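# Press keys on the chart recorder in time with boxes

## Task

Make the recorder play its chart. Each printed box must finish with ink crossing the line through its middle, and no ink may be left anywhere outside the boxes. Pressing the green button inside the round guard lights that guard and the light strip at the recorder's end. 4.6 s after those lights come on, the pen carriage travels once, without pausing. During that travel, any key held down far enough to light the rim of its own square guard makes its pen draw in the lane of the same colour. On the ruler at the sheet's edge, the pens begin 5 mm before the 0 mark and travel at 9.99 mm/s.

## Robot and tools

Scene: four Kinova Gen3 arms (arm1 to arm4), each with a five-finger right hand. Their feet (base_link), in scene metres: arm1 (+0.651, +0.099, +0.797) facing -x; arm2 (+0.070, +0.653, +0.760) facing -y; arm3 (-0.654, +0.022, +0.778) facing +x; arm4 (-0.035, -0.650, +0.762) facing +y. Each foot's own +x is the direction its arm unfolds at joint1_rad = 0. The hand reaches about 1.06 m from joint 1's axis. The surfaces under the arms are at z = 0.720.

Timing plan: a box starting at ruler mark p mm is reached about 4.6 + (p + 5)/9.99 s after the button lights. A key must be down, with its square guard rim lit, only while its pen is over a box in that key's colour lane. Release it before the pen leaves the box. The carriage runs only once, so a mistake cannot be redone.

Frame: one scene frame in metres, origin on the floor, +z up. The hand point is 0.045 m in front of the palm. Its +z runs along the straight fingers, +y points out of the palm, and +x runs across the palm away from the thumb. Straight fingertips are about 0.06 to 0.07 m beyond the point along +z, and about 0.06 m behind it along -y. A bracket on the little-finger side of the wrist sticks out and can strike things. The printed hand position gets less accurate at long reach.

Tool move. Its arguments are arm1, arm2, arm3 and arm4, one object per arm; leave an arm out to give it no command. Each object can hold:
- joints: a dictionary of absolute targets by name. joint1_rad to joint7_rad are in radians. Limits: joints 1, 3, 5 and 7 ±6.283; joint2 ±2.249; joint4 ±2.579; joint6 ±2.099. joint2 = 0 means the arm is upright; positive joint2 tips it forward. Positive joint1 turns clockwise seen from above. The hand keys hand_little, hand_ring, hand_middle, hand_index, hand_thumb_bend and hand_thumb_turn are absolute, from -1 (closed; for the turn, thumb in front of the palm) to +1 (open, straight; for the turn, thumb beside the palm). hand_force_limit (-1 to 1, about 0 to 10 N at the fingertip, 15 N for the thumb) and hand_speed (-0.96 to 1) are settings only. A pointing hand for key presses could be index straight, the other fingers curled, and the thumb bent.
- target: one list of 7 numbers [x, y, z, qw, qx, qy, qz]. It is an absolute pose of the hand point in the scene frame, in metres and a unit quaternion. The hand travels in a straight line from its hand_target pose. When target is given, joints may hold only hand keys.
- speed: the top speed of the target path, 0.002 to 0.5 m/s (default 0.25). Turning is capped at twice this number in rad/s.
- min_time_s: 0.1 to 8 s, the shortest time for that arm's joint motions.
Also cameras: a list from arm1_cam_wrist, arm2_cam_wrist, arm3_cam_wrist, arm4_cam_wrist, cam_high, cam_sheet, or ["all"]. All motions in one call start together. Hand paths stop after 10 s, and a call lasts at most 15 s. Joint targets ramp at most 1.39 rad/s (joints 1 to 4) or 1.22 rad/s (joints 5 to 7).

wait {seconds: 0 to 10, cameras}: lets time run with no new command. zoom_image {camera, region: [x0, y0, x1, y1]}: pixels of that camera's latest image, at most 504 by 504. Images are 672x504. cam_sheet is a narrow view of the sheet and is useful to check ink. show_instructions: shows the reference pages. finished_scene: ends the scene for good.

Results: a "move" line lists the arms that were commanded. "as last shown" and "not commanded" mark arms that were left out. Hand lines give the pose and hand_target. Joint status is done (within 0.01 rad; a hand is done within 1 cm and 2°), off_target, time_out, or not_followed. "joint command not followed" or "pose unreachable" means a safety check held the arm back. hand_stopped_by gives six words for little, ring, middle, index, thumb_bend and thumb_turn: moving, target, force, stalled or fault. *_load_n is the fingertip load in N, positive when the finger is pushed open. Joint velocities read "within noise" when the arm is still. Joint torques and Flange force show contacts.

Cautions: a hard press between two robots ends the scene as a failure. The safety check can react too late, and it lets fingers meet. The arms do not stop when they touch something; they keep pushing. Press keys gently and lift away at once. A torque over the limit (104.5 N m for joints 1 to 4, 51.3 N m for joints 5 to 7), or a joint more than 5° off its plan, stops that arm for 10 s. That would ruin the timing. Stretched or pushing arms heat up; a motor over 75 °C makes the arm sink. So place the hands above the keys first, then send short, pre-planned presses and releases with waits between them. Avoid slams and hits on fixed parts, and avoid strong forces on the fingers.

Each tool is called after "Request:" as name(argument=value, ...) on one line, values as JSON.

Reference images:

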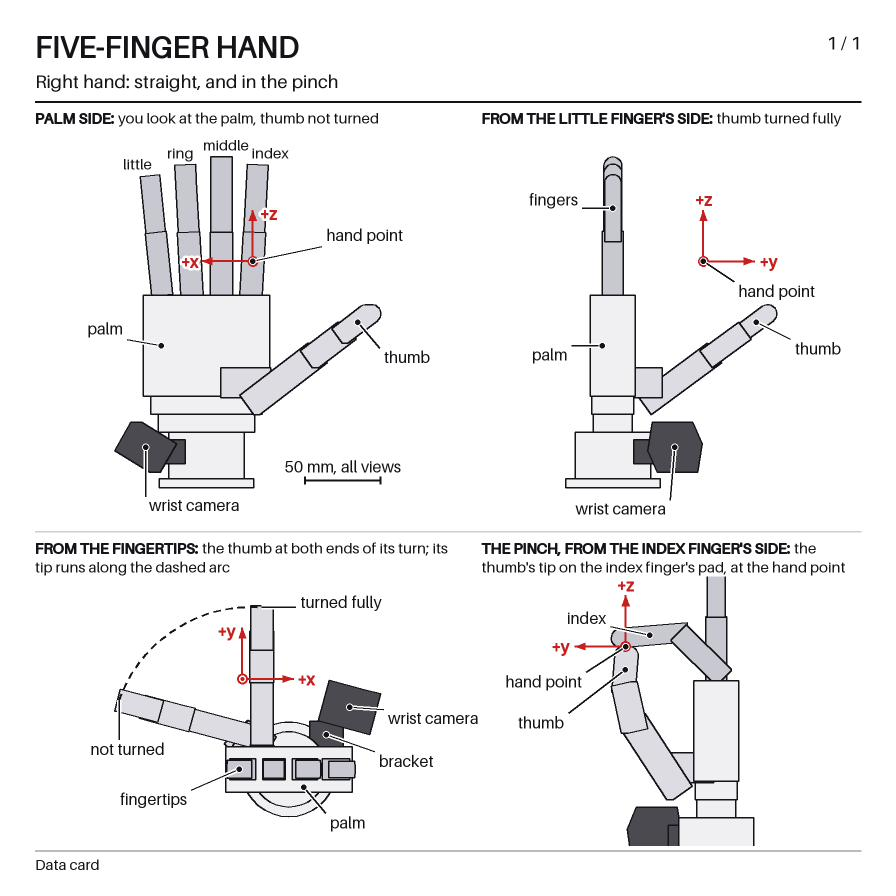

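## Session

Request:
move()

Scene clock: 0.00 s.
Joint torques (N m): no reading
Motor temperatures (°C): arm1=[36 30 32 31 40 45 49] | arm2=[35 32 32 29 35 45 37] | arm3=[34 31 29 32 42 38 43] | arm4=[32 36 30 30 33 43 37]
Flange force (N): no reading
Joint velocities: within noise
arm1.joint_positions: joint1_rad=+0.404 joint2_rad=-0.342 joint3_rad=-0.076 joint4_rad=+1.556 joint5_rad=-0.127 joint6_rad=+2.018 joint7_rad=-2.162 hand_little=+1.000 hand_ring=+1.000 hand_middle=+1.000 hand_index=+1.000 hand_thumb_turn=+1.000 hand_thumb_bend=+1.000 hand_force_limit=+0.000 hand_speed=-0.800
arm1.joint_status: not commanded
arm1.hand_stopped_by: target,target,target,target,target,target
arm1.little_load_n: 0.0
arm1.ring_load_n: 0.0
arm1.middle_load_n: 0.0
arm1.index_load_n: 0.0
arm1.thumb_bend_load_n: 0.0
arm1.thumb_turn_load_n: 0.0
arm1.hand: x=+0.4625 y=+0.1066 z=+1.2657 quat_wxyz=(+0.037, +0.903, -0.424, +0.052) (m; scene frame)
arm1.hand_target: x=+0.4625 y=+0.1066 z=+1.2657 quat_wxyz=(+0.037, +0.903, -0.424, +0.052) (m; scene frame)
arm1.hand_status: not commanded
arm2.joint_positions: joint1_rad=+0.680 joint2_rad=-0.517 joint3_rad=+0.017 joint4_rad=+1.316 joint5_rad=-0.090 joint6_rad=+2.002 joint7_rad=-1.680 hand_little=+1.000 hand_ring=+1.000 hand_middle=+1.000 hand_index=+1.000 hand_thumb_turn=+1.000 hand_thumb_bend=+1.000 hand_force_limit=+0.000 hand_speed=-0.800
arm2.joint_status: not commanded
arm2.hand_stopped_by: target,target,target,target,target,target
arm2.little_load_n: 0.0
arm2.ring_load_n: 0.0
arm2.middle_load_n: 0.0
arm2.index_load_n: 0.0
arm2.thumb_bend_load_n: 0.0
arm2.thumb_turn_load_n: 0.0
arm2.hand: x=+0.0229 y=+0.4950 z=+1.3443 quat_wxyz=(-0.115, -0.900, -0.399, +0.134) (m; scene frame)
arm2.hand_target: x=+0.0229 y=+0.4950 z=+1.3443 quat_wxyz=(-0.115, -0.900, -0.399, +0.134) (m; scene frame)
arm2.hand_status: not commanded
arm3.joint_positions: joint1_rad=+0.584 joint2_rad=-0.429 joint3_rad=-0.134 joint4_rad=+1.648 joint5_rad=-0.090 joint6_rad=+1.875 joint7_rad=-1.979 hand_little=+1.000 hand_ring=+1.000 hand_middle=+1.000 hand_index=+1.000 hand_thumb_turn=+1.000 hand_thumb_bend=+1.000 hand_force_limit=+0.000 hand_speed=-0.800
arm3.joint_status: not commanded
arm3.hand_stopped_by: target,target,target,target,target,target
arm3.little_load_n: 0.0
arm3.ring_load_n: 0.0
arm3.middle_load_n: 0.0
arm3.index_load_n: 0.0
arm3.thumb_bend_load_n: 0.0
arm3.thumb_turn_load_n: 0.0
arm3.hand: x=-0.4611 y=-0.0038 z=+1.2348 quat_wxyz=(-0.021, -0.393, -0.919, -0.014) (m; scene frame)
arm3.hand_target: x=-0.4611 y=-0.0038 z=+1.2348 quat_wxyz=(-0.021, -0.393, -0.919, -0.014) (m; scene frame)
arm3.hand_status: not commanded
arm4.joint_positions: joint1_rad=+0.563 joint2_rad=-0.364 joint3_rad=-0.154 joint4_rad=+1.486 joint5_rad=+0.037 joint6_rad=+1.841 joint7_rad=-1.748 hand_little=+1.000 hand_ring=+1.000 hand_middle=+1.000 hand_index=+1.000 hand_thumb_turn=+1.000 hand_thumb_bend=+1.000 hand_force_limit=+0.000 hand_speed=-0.800
arm4.joint_status: not commanded
arm4.hand_stopped_by: target,target,target,target,target,target
arm4.little_load_n: 0.0
arm4.ring_load_n: 0.0
arm4.middle_load_n: 0.0
arm4.index_load_n: 0.0
arm4.thumb_bend_load_n: 0.0
arm4.thumb_turn_load_n: 0.0
arm4.hand: x=+0.0372 y=-0.4283 z=+1.2623 quat_wxyz=(-0.097, +0.451, -0.887, -0.016) (m; scene frame)
arm4.hand_target: x=+0.0372 y=-0.4283 z=+1.2623 quat_wxyz=(-0.097, +0.451, -0.887, -0.016) (m; scene frame)
arm4.hand_status: not commanded
pictures: arm1_cam_wrist, arm2_cam_wrist, arm3_cam_wrist, arm4_cam_wrist, cam_high, cam_sheet

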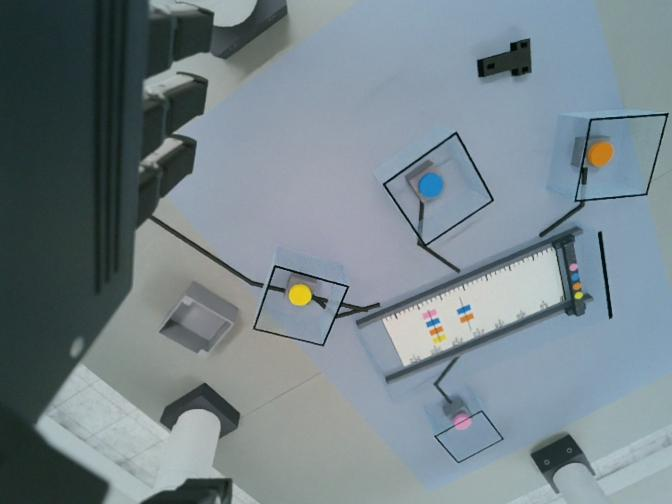

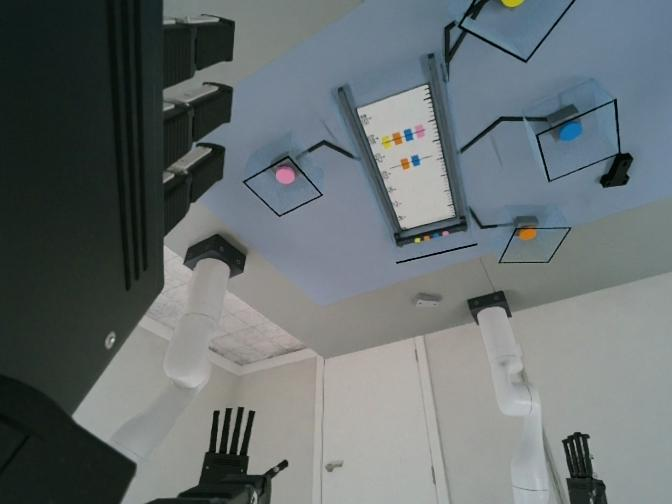

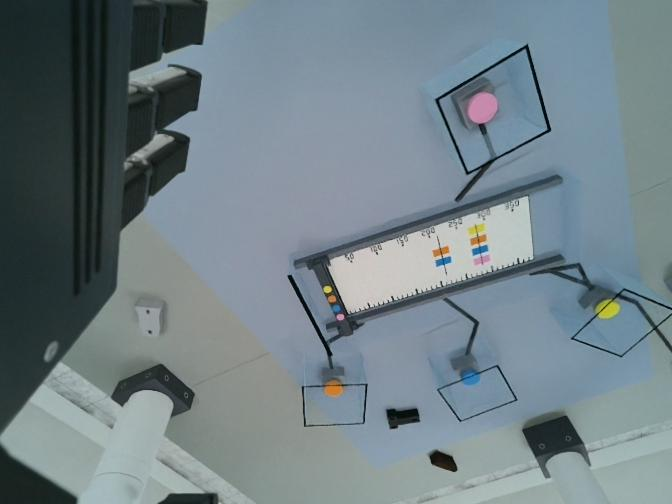

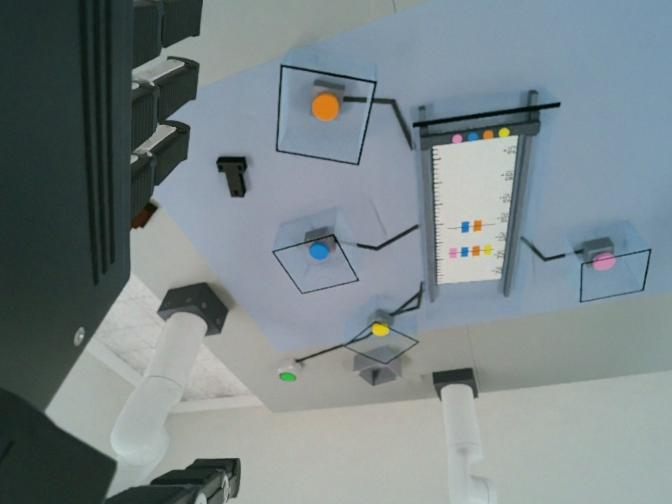

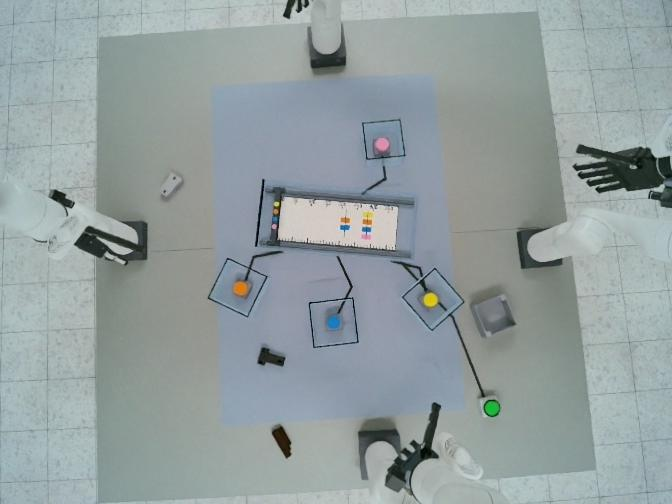

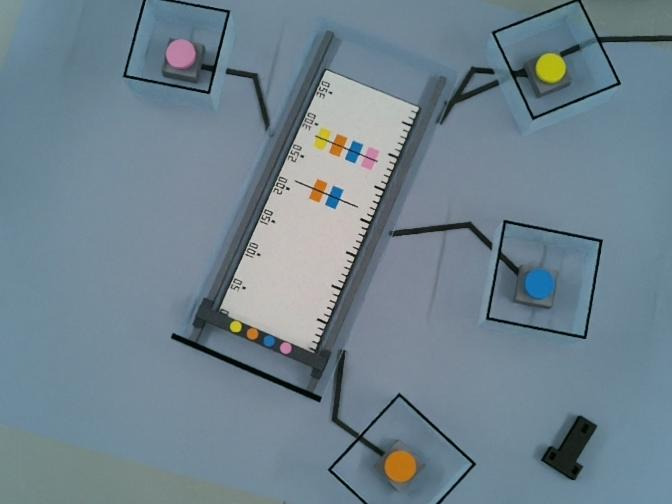

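Request:
zoom_image(camera="cam_sheet", region=[270, 60, 430, 220])

Request:
zoom_image(camera="cam_sheet", region=[170, 180, 400, 410])

Request:
zoom_image(camera="cam_sheet", region=[110, 0, 240, 130])

Request:
zoom_image(camera="cam_high", region=[200, 100, 510, 430])

Request:
zoom_image(camera="arm1_cam_wrist", region=[150, 220, 400, 470])

Scaled by 3.150.

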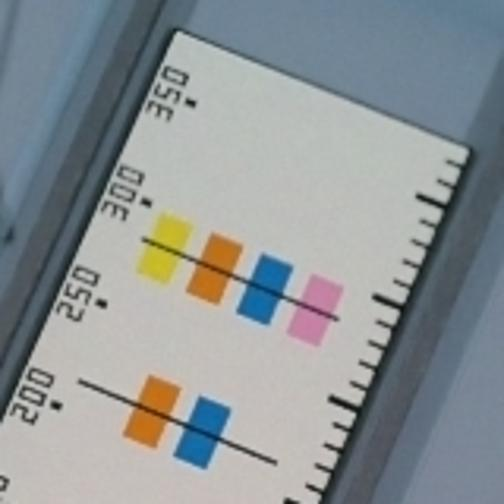

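Scaled by 2.191.

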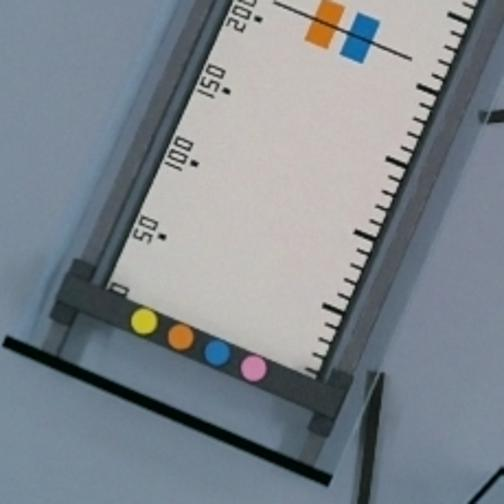

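Scaled by 3.877.

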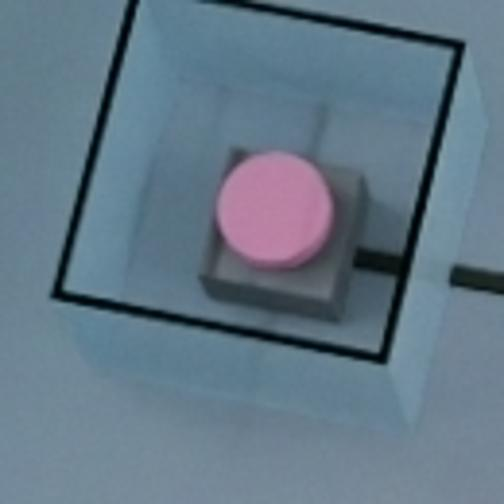

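Scaled by 1.527.

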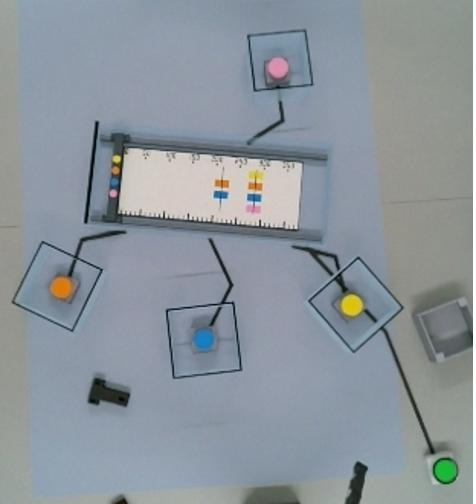

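Scaled by 2.016.

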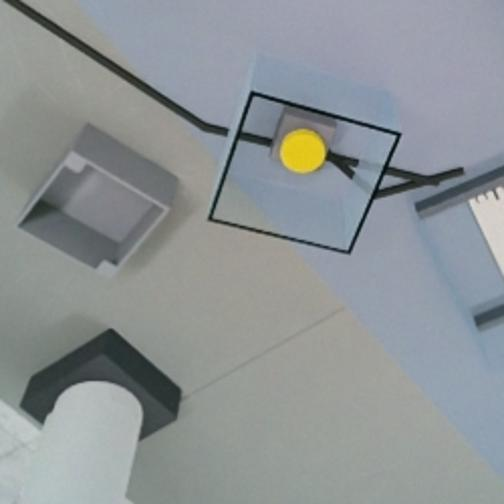

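Request:
move(arm1={"target": [0.233, -0.082, 0.95, 0, 0.9905, 0.1374, 0], "speed": 0.25, "joints": {"hand_little": -1, "hand_ring": -1, "hand_middle": -1, "hand_speed": -0.4}}, arm2={"target": [0.545, 0.519, 0.97, 0, 0.1968, 0.9804, 0], "speed": 0.25, "joints": {"hand_little": -1, "hand_ring": -1, "hand_middle": -1, "hand_speed": -0.4}}, arm3={"target": [-0.365, 0.2205, 0.95, 0, -0.2130, 0.9770, 0], "speed": 0.25, "joints": {"hand_little": -1, "hand_ring": -1, "hand_middle": -1, "hand_speed": -0.4}}, arm4={"target": [0.034, -0.295, 0.95, 0, -0.5700, 0.8216, 0], "speed": 0.25, "joints": {"hand_little": -1, "hand_ring": -1, "hand_middle": -1, "hand_speed": -0.4}}, cameras=["all"])

Scene clock: 259.83 s.
Joint torques (N m): arm1=[-0.23 -12.68 -1.21 -6.25 -0.01 0.19 -0.12] | arm2=[0.11 15.99 5.01 -6.41 -0.08 0.12 0.42] | arm3=[-0.69 -8.97 -1.24 -7.51 0.02 0.52 0.22] | arm4=[1.73 -13.21 -0.78 -5.82 -0.28 0.59 0.05]
Motor temperatures (°C): arm1=[35 30 30 30 40 44 48] | arm2=[32 31 30 28 34 45 37] | arm3=[33 29 28 32 41 38 43] | arm4=[32 34 27 31 33 42 37]
Flange force (N): arm1=[2.9 -1.0 -2.3] | arm2=[-2.2 1.3 2.6] | arm3=[4.7 -1.2 3.9] | arm4=[-9.5 3.6 7.2]
move: arm1 done; arm2 done; arm3 done; arm4 done
Joint velocities: within noise
arm1.joint_positions: joint1_rad=-0.014 joint2_rad=+0.448 joint3_rad=-0.445 joint4_rad=+1.803 joint5_rad=+0.229 joint6_rad=+0.938 joint7_rad=-1.849 hand_little=-1.000 hand_ring=-1.000 hand_middle=-1.000 hand_index=+1.000 hand_thumb_turn=+1.000 hand_thumb_bend=+1.000 hand_force_limit=+0.000 hand_speed=-0.400
arm1.joint_status: all done
arm1.hand_stopped_by: target,target,target,target,target,target
arm1.little_load_n: 0.5
arm1.ring_load_n: 0.5
arm1.middle_load_n: 0.0
arm1.index_load_n: 0.0
arm1.thumb_bend_load_n: 0.0
arm1.thumb_turn_load_n: 0.0
arm1.hand: x=+0.2330 y=-0.0820 z=+0.9500 quat_wxyz=(+0.000, +0.991, +0.137, +0.000)
arm1.hand_target: x=+0.2330 y=-0.0820 z=+0.9500 quat_wxyz=(+0.000, +0.991, +0.137, +0.000)
arm1.hand_status: done (0.000 m and 0.0 deg from the pose sent, 0.434 m and 66.5 deg at the start)
arm2.joint_positions: joint1_rad=+1.321 joint2_rad=-0.682 joint3_rad=-1.995 joint4_rad=+1.573 joint5_rad=-0.646 joint6_rad=+1.300 joint7_rad=-0.996 hand_little=-1.000 hand_ring=-1.000 hand_middle=-1.000 hand_index=+1.000 hand_thumb_turn=+1.000 hand_thumb_bend=+1.000 hand_force_limit=+0.000 hand_speed=-0.400
arm2.joint_status: all done
arm2.hand_stopped_by: target,target,target,target,target,target
arm2.little_load_n: 0.0
arm2.ring_load_n: 0.0
arm2.middle_load_n: 0.0
arm2.index_load_n: 0.0
arm2.thumb_bend_load_n: 0.0
arm2.thumb_turn_load_n: 0.0
arm2.hand: x=+0.5450 y=+0.5190 z=+0.9700 quat_wxyz=(+0.000, -0.197, -0.980, +0.000)
arm2.hand_target: x=+0.5450 y=+0.5190 z=+0.9700 quat_wxyz=(+0.000, -0.197, -0.980, +0.000)
arm2.hand_status: done (0.000 m and 0.0 deg from the pose sent, 0.643 m and 110.7 deg at the start)
arm3.joint_positions: joint1_rad=+0.106 joint2_rad=+0.228 joint3_rad=-0.687 joint4_rad=+2.084 joint5_rad=+0.188 joint6_rad=+0.887 joint7_rad=-1.861 hand_little=-1.000 hand_ring=-1.000 hand_middle=-1.000 hand_index=+1.000 hand_thumb_turn=+1.000 hand_thumb_bend=+1.000 hand_force_limit=+0.000 hand_speed=-0.400
arm3.joint_status: all done
arm3.hand_stopped_by: target,target,target,target,target,target
arm3.little_load_n: 0.0
arm3.ring_load_n: 0.0
arm3.middle_load_n: 0.0
arm3.index_load_n: 0.0
arm3.thumb_bend_load_n: 0.0
arm3.thumb_turn_load_n: -0.5
arm3.hand: x=-0.3650 y=+0.2205 z=+0.9500 quat_wxyz=(+0.000, +0.213, -0.977, +0.000)
arm3.hand_target: x=-0.3650 y=+0.2205 z=+0.9500 quat_wxyz=(+0.000, +0.213, -0.977, +0.000)
arm3.hand_status: done (0.000 m and 0.0 deg from the pose sent, 0.375 m and 71.0 deg at the start)
arm4.joint_positions: joint1_rad=+0.465 joint2_rad=+0.183 joint3_rad=-0.238 joint4_rad=+2.034 joint5_rad=+0.050 joint6_rad=+0.930 joint7_rad=-1.701 hand_little=-1.000 hand_ring=-1.000 hand_middle=-1.000 hand_index=+1.000 hand_thumb_turn=+1.000 hand_thumb_bend=+1.000 hand_force_limit=+0.000 hand_speed=-0.400
arm4.joint_status: all done
arm4.hand_stopped_by: target,target,target,target,target,target
arm4.little_load_n: 0.0
arm4.ring_load_n: 0.0
arm4.middle_load_n: 0.0
arm4.index_load_n: 0.0
arm4.thumb_bend_load_n: 0.0
arm4.thumb_turn_load_n: 0.0
arm4.hand: x=+0.0340 y=-0.2950 z=+0.9500 quat_wxyz=(+0.000, +0.570, -0.822, +0.000)
arm4.hand_target: x=+0.0340 y=-0.2950 z=+0.9500 quat_wxyz=(+0.000, +0.570, -0.822, +0.000)
arm4.hand_status: done (0.000 m and 0.0 deg from the pose sent, 0.340 m and 19.3 deg at the start)
pictures: arm1_cam_wrist, arm2_cam_wrist, arm3_cam_wrist, arm4_cam_wrist, cam_high, cam_sheet

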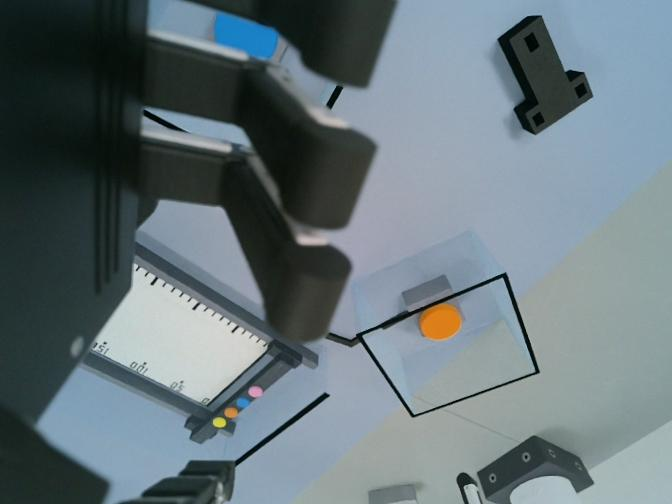

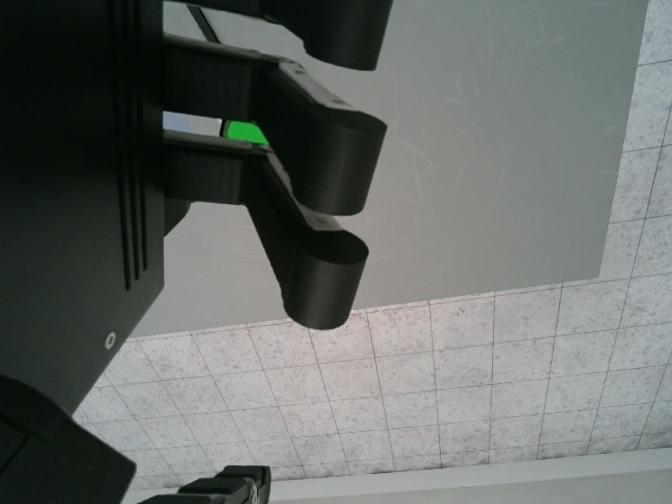

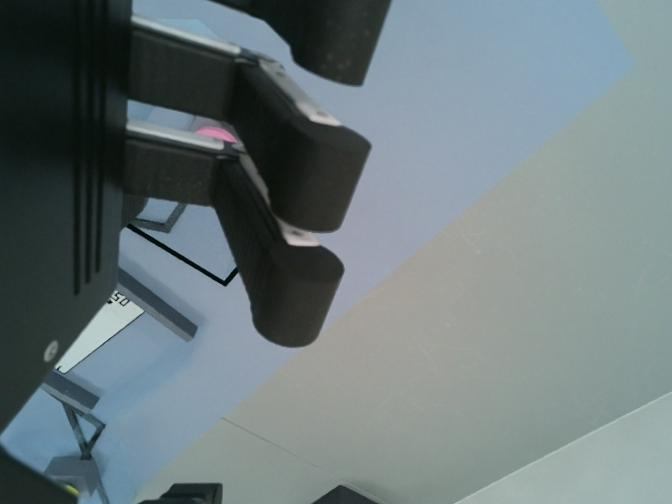

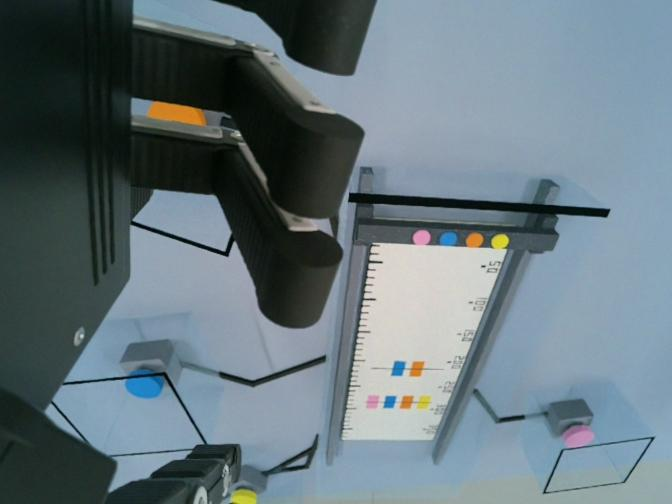

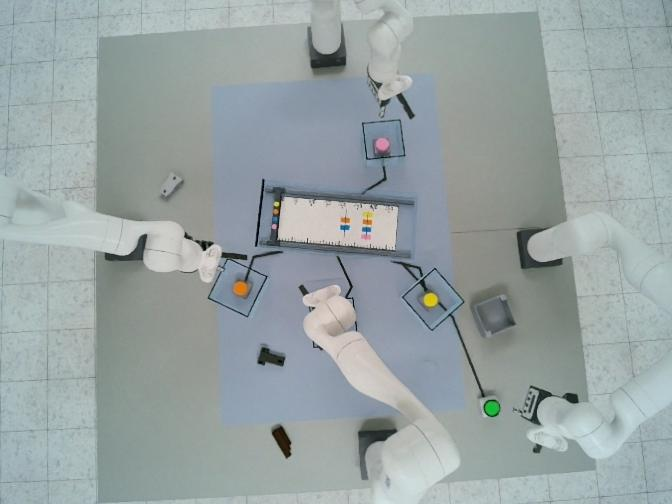

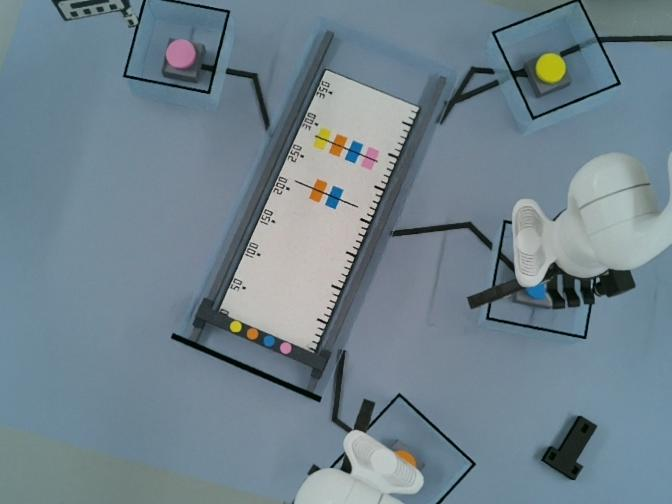

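Request:
zoom_image(camera="cam_sheet", region=[460, 180, 640, 360])

Request:
zoom_image(camera="cam_high", region=[340, 60, 440, 180])

Request:
zoom_image(camera="cam_high", region=[460, 350, 580, 470])

Request:
zoom_image(camera="cam_sheet", region=[290, 370, 490, 504])

Request:
zoom_image(camera="arm1_cam_wrist", region=[100, 0, 440, 340])

Scaled by 2.800.

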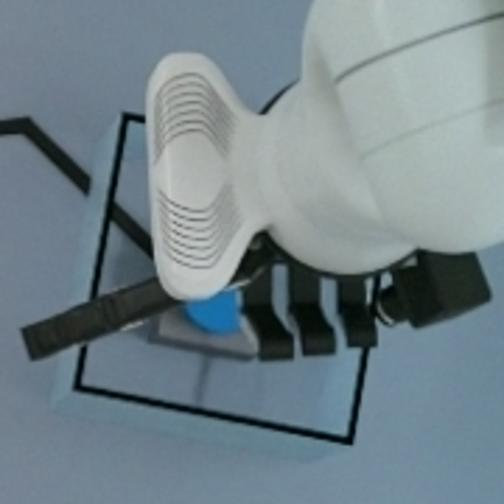

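Scaled by 4.200.

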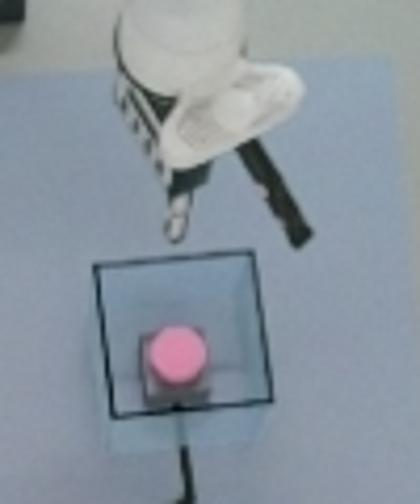

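Scaled by 4.200.

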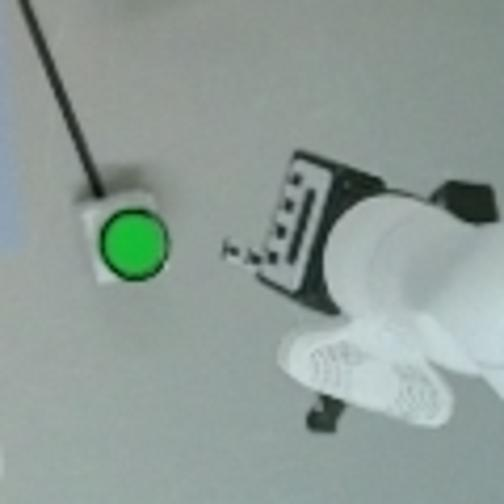

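Scaled by 2.520.

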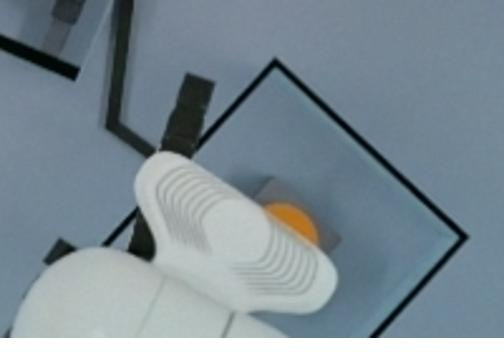

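Scaled by 1.482.

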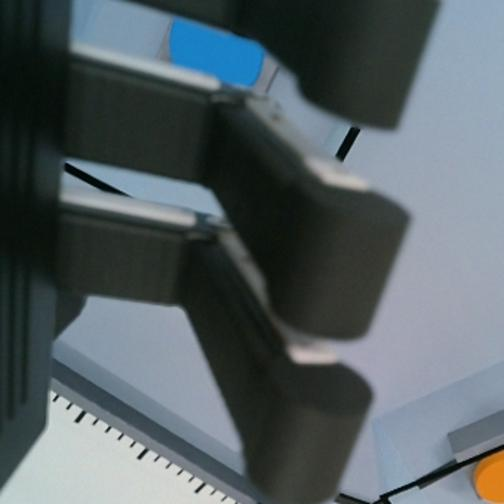

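Request:
move(arm1={"target": [0.278, -0.092, 0.914, 0, 0.9905, 0.1374, 0], "speed": 0.15}, arm2={"target": [0.59, 0.509, 0.914, 0, 0.1968, 0.9804, 0], "speed": 0.15}, arm3={"target": [-0.32, 0.2105, 0.914, 0, -0.2130, 0.9770, 0], "speed": 0.15}, arm4={"target": [0.079, -0.305, 0.914, 0, -0.5700, 0.8216, 0], "speed": 0.15}, cameras=["all"])

Request:
zoom_image(camera="cam_high", region=[340, 60, 440, 180])

Request:
zoom_image(camera="cam_high", region=[460, 350, 580, 470])

Request:
zoom_image(camera="cam_high", region=[180, 230, 400, 380])

Request:
zoom_image(camera="cam_sheet", region=[460, 180, 640, 360])

Request:
zoom_image(camera="cam_sheet", region=[290, 370, 490, 504])

Scene clock: 381.23 s.
Joint torques (N m): arm1=[-0.22 -11.57 -1.13 -5.41 0.01 0.2 -0.14] | arm2=[0.15 18.34 5.57 -5.73 -0.12 0.11 0.37] | arm3=[-0.67 -11.24 -1.77 -6.95 0.01 0.55 0.22] | arm4=[1.69 -14.18 -0.74 -5.26 -0.29 0.57 0.05]
Motor temperatures (°C): arm1=[34 31 29 31 40 44 48] | arm2=[32 32 29 29 34 45 37] | arm3=[33 29 28 32 40 38 43] | arm4=[32 34 27 31 33 42 37]
Flange force (N): arm1=[2.6 -1.3 -2.9] | arm2=[-2.2 1.1 2.4] | arm3=[5.4 -0.7 3.3] | arm4=[-9.0 2.9 8.5]
move: arm1 done; arm2 done; arm3 done; arm4 done
Joint velocities: within noise
arm1.joint_positions: joint1_rad=-0.066 joint2_rad=+0.435 joint3_rad=-0.442 joint4_rad=+1.981 joint5_rad=+0.256 joint6_rad=+0.776 joint7_rad=-1.948 hand_little=-1.000 hand_ring=-1.000 hand_middle=-1.000 hand_index=+1.000 hand_thumb_turn=+1.000 hand_thumb_bend=+1.000 hand_force_limit=+0.000 hand_speed=-0.400
arm1.joint_status: not commanded
arm1.hand_stopped_by: target,target,target,target,target,target
arm1.little_load_n: 0.0
arm1.ring_load_n: 0.0
arm1.middle_load_n: 0.0
arm1.index_load_n: 0.0
arm1.thumb_bend_load_n: 0.0
arm1.thumb_turn_load_n: 0.0
arm1.hand: x=+0.2780 y=-0.0920 z=+0.9140 quat_wxyz=(+0.000, +0.991, +0.137, +0.000)
arm1.hand_target: x=+0.2780 y=-0.0920 z=+0.9140 quat_wxyz=(+0.000, +0.991, +0.137, +0.000)
arm1.hand_status: done (0.000 m and 0.0 deg from the pose sent, 0.058 m and 0.0 deg at the start)
arm2.joint_positions: joint1_rad=+1.404 joint2_rad=-0.821 joint3_rad=-2.085 joint4_rad=+1.502 joint5_rad=-0.744 joint6_rad=+1.245 joint7_rad=-0.993 hand_little=-1.000 hand_ring=-1.000 hand_middle=-1.000 hand_index=+1.000 hand_thumb_turn=+1.000 hand_thumb_bend=+1.000 hand_force_limit=+0.000 hand_speed=-0.400
arm2.joint_status: not commanded
arm2.hand_stopped_by: target,target,target,target,target,target
arm2.little_load_n: 0.0
arm2.ring_load_n: 0.0
arm2.middle_load_n: 0.0
arm2.index_load_n: 0.0
arm2.thumb_bend_load_n: 0.0
arm2.thumb_turn_load_n: 0.0
arm2.hand: x=+0.5900 y=+0.5090 z=+0.9140 quat_wxyz=(+0.000, -0.197, -0.980, +0.000)
arm2.hand_target: x=+0.5900 y=+0.5090 z=+0.9140 quat_wxyz=(+0.000, -0.197, -0.980, +0.000)
arm2.hand_status: done (0.000 m and 0.0 deg from the pose sent, 0.073 m and 0.0 deg at the start)
arm3.joint_positions: joint1_rad=+0.095 joint2_rad=+0.375 joint3_rad=-0.624 joint4_rad=+2.036 joint5_rad=+0.300 joint6_rad=+0.817 joint7_rad=-1.877 hand_little=-1.000 hand_ring=-1.000 hand_middle=-1.000 hand_index=+1.000 hand_thumb_turn=+1.000 hand_thumb_bend=+1.000 hand_force_limit=+0.000 hand_speed=-0.400
arm3.joint_status: not commanded
arm3.hand_stopped_by: target,target,target,target,target,target
arm3.little_load_n: 0.0
arm3.ring_load_n: 0.0
arm3.middle_load_n: 0.0
arm3.index_load_n: 0.0
arm3.thumb_bend_load_n: 0.0
arm3.thumb_turn_load_n: 0.0
arm3.hand: x=-0.3200 y=+0.2105 z=+0.9140 quat_wxyz=(+0.000, +0.213, -0.977, +0.000)
arm3.hand_target: x=-0.3200 y=+0.2105 z=+0.9140 quat_wxyz=(+0.000, +0.213, -0.977, +0.000)
arm3.hand_status: done (0.000 m and 0.0 deg from the pose sent, 0.058 m and 0.0 deg at the start)
arm4.joint_positions: joint1_rad=+0.558 joint2_rad=+0.264 joint3_rad=-0.194 joint4_rad=+2.071 joint5_rad=+0.065 joint6_rad=+0.811 joint7_rad=-1.576 hand_little=-1.000 hand_ring=-1.000 hand_middle=-1.000 hand_index=+1.000 hand_thumb_turn=+1.000 hand_thumb_bend=+1.000 hand_force_limit=+0.000 hand_speed=-0.400
arm4.joint_status: not commanded
arm4.hand_stopped_by: target,target,target,target,target,target
arm4.little_load_n: 0.0
arm4.ring_load_n: 0.0
arm4.middle_load_n: 0.0
arm4.index_load_n: 0.0
arm4.thumb_bend_load_n: 0.0
arm4.thumb_turn_load_n: 0.0
arm4.hand: x=+0.0790 y=-0.3050 z=+0.9140 quat_wxyz=(+0.000, +0.570, -0.822, +0.000)
arm4.hand_target: x=+0.0790 y=-0.3050 z=+0.9140 quat_wxyz=(+0.000, +0.570, -0.822, +0.000)
arm4.hand_status: done (0.000 m and 0.0 deg from the pose sent, 0.058 m and 0.0 deg at the start)
pictures: arm1_cam_wrist, arm2_cam_wrist, arm3_cam_wrist, arm4_cam_wrist, cam_high, cam_sheet

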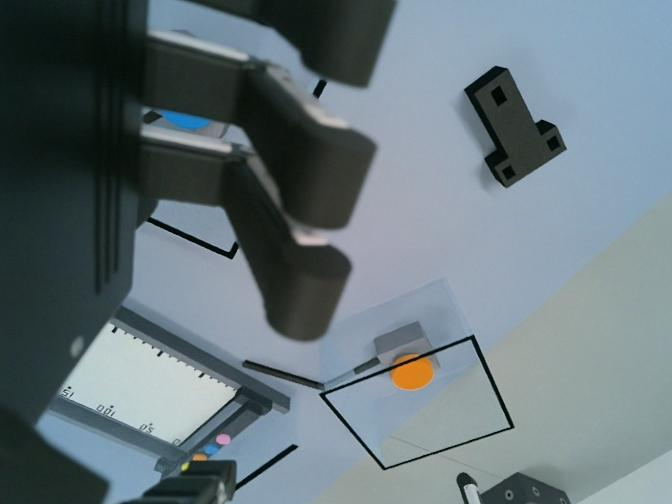

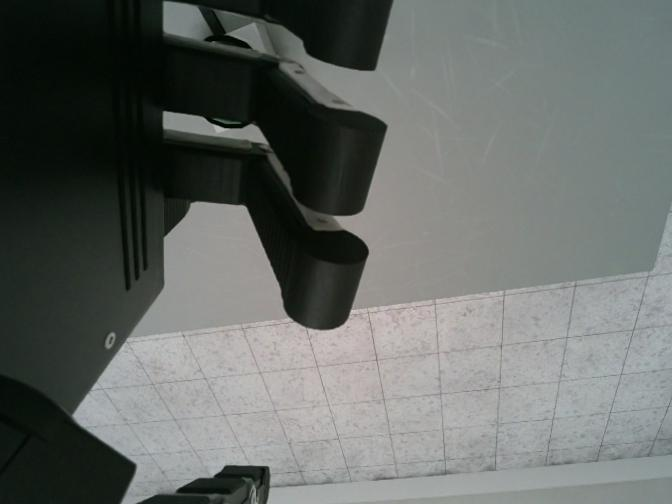

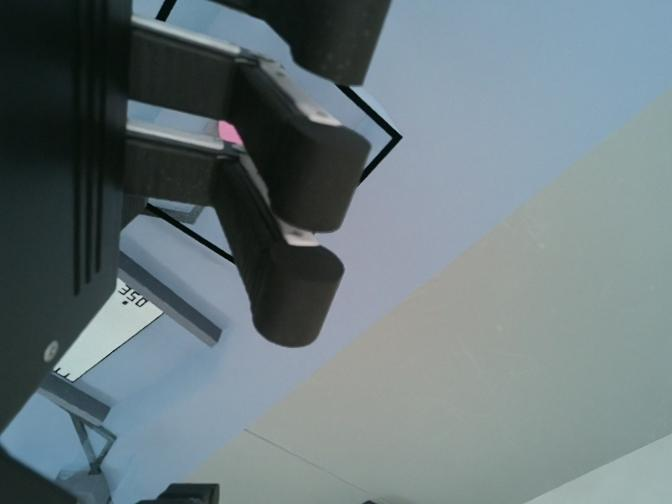

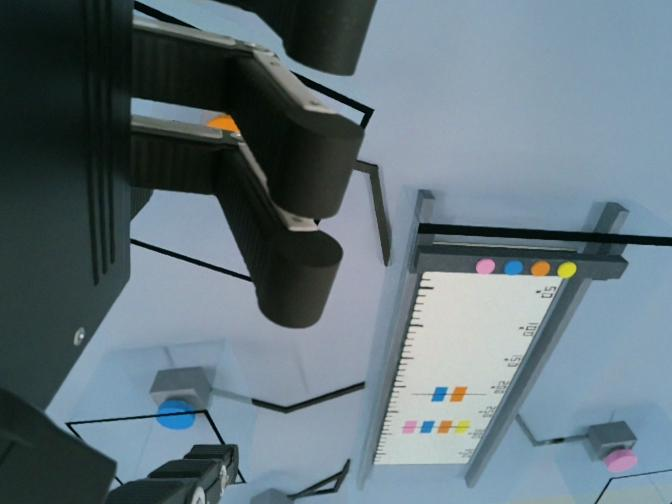

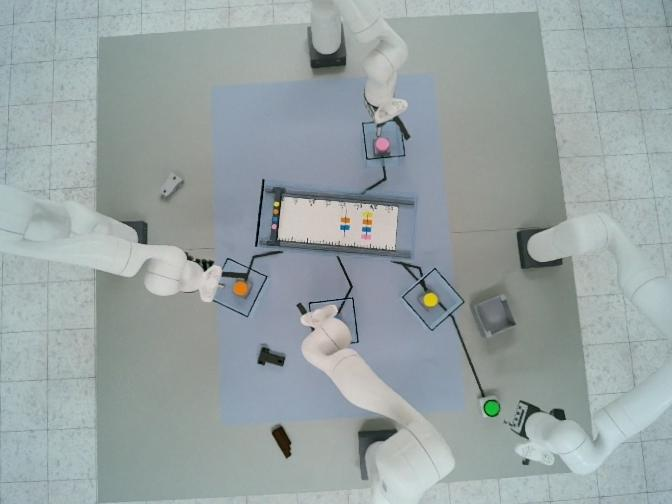

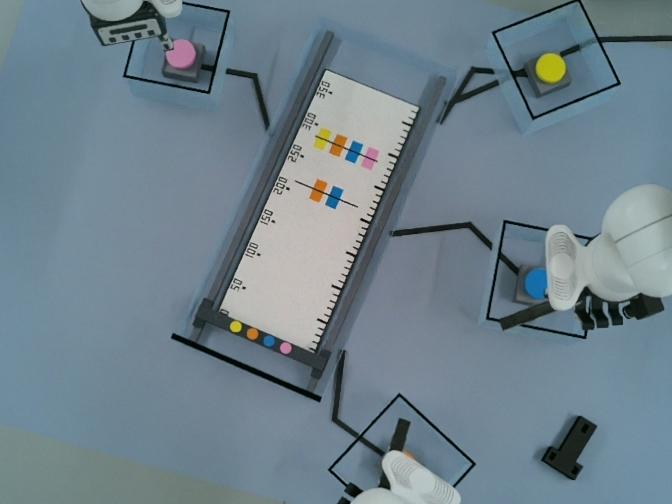

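Scaled by 4.200.

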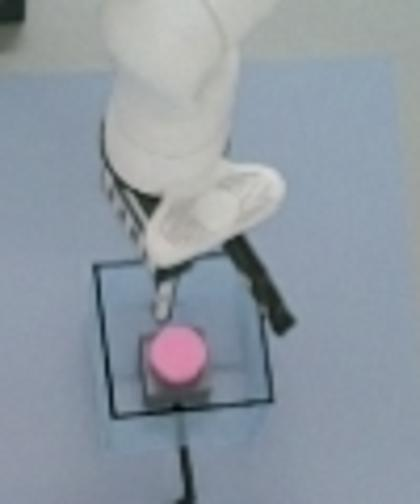

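Scaled by 4.200.

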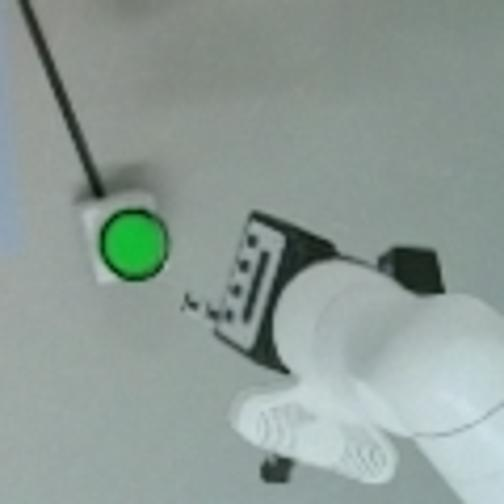

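Scaled by 2.291.

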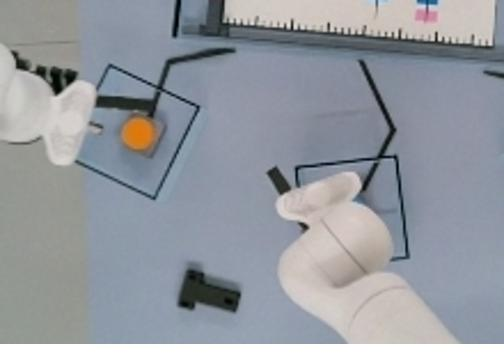

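Scaled by 2.800.

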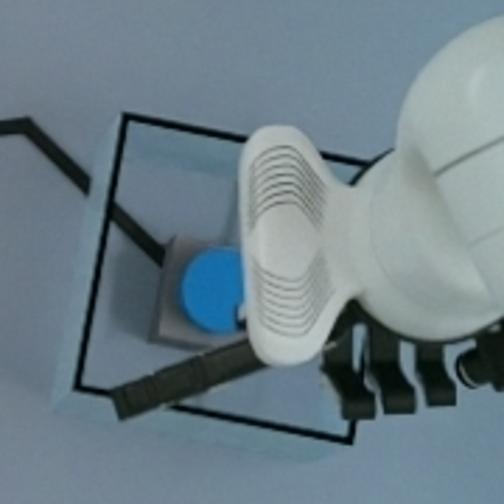

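Scaled by 2.520.

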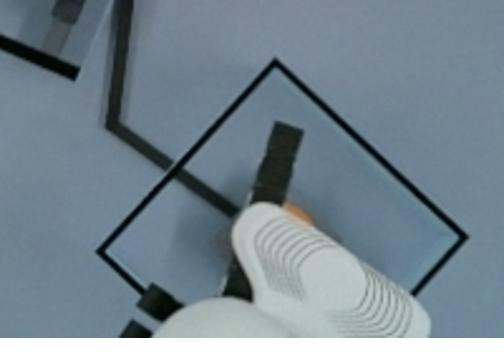

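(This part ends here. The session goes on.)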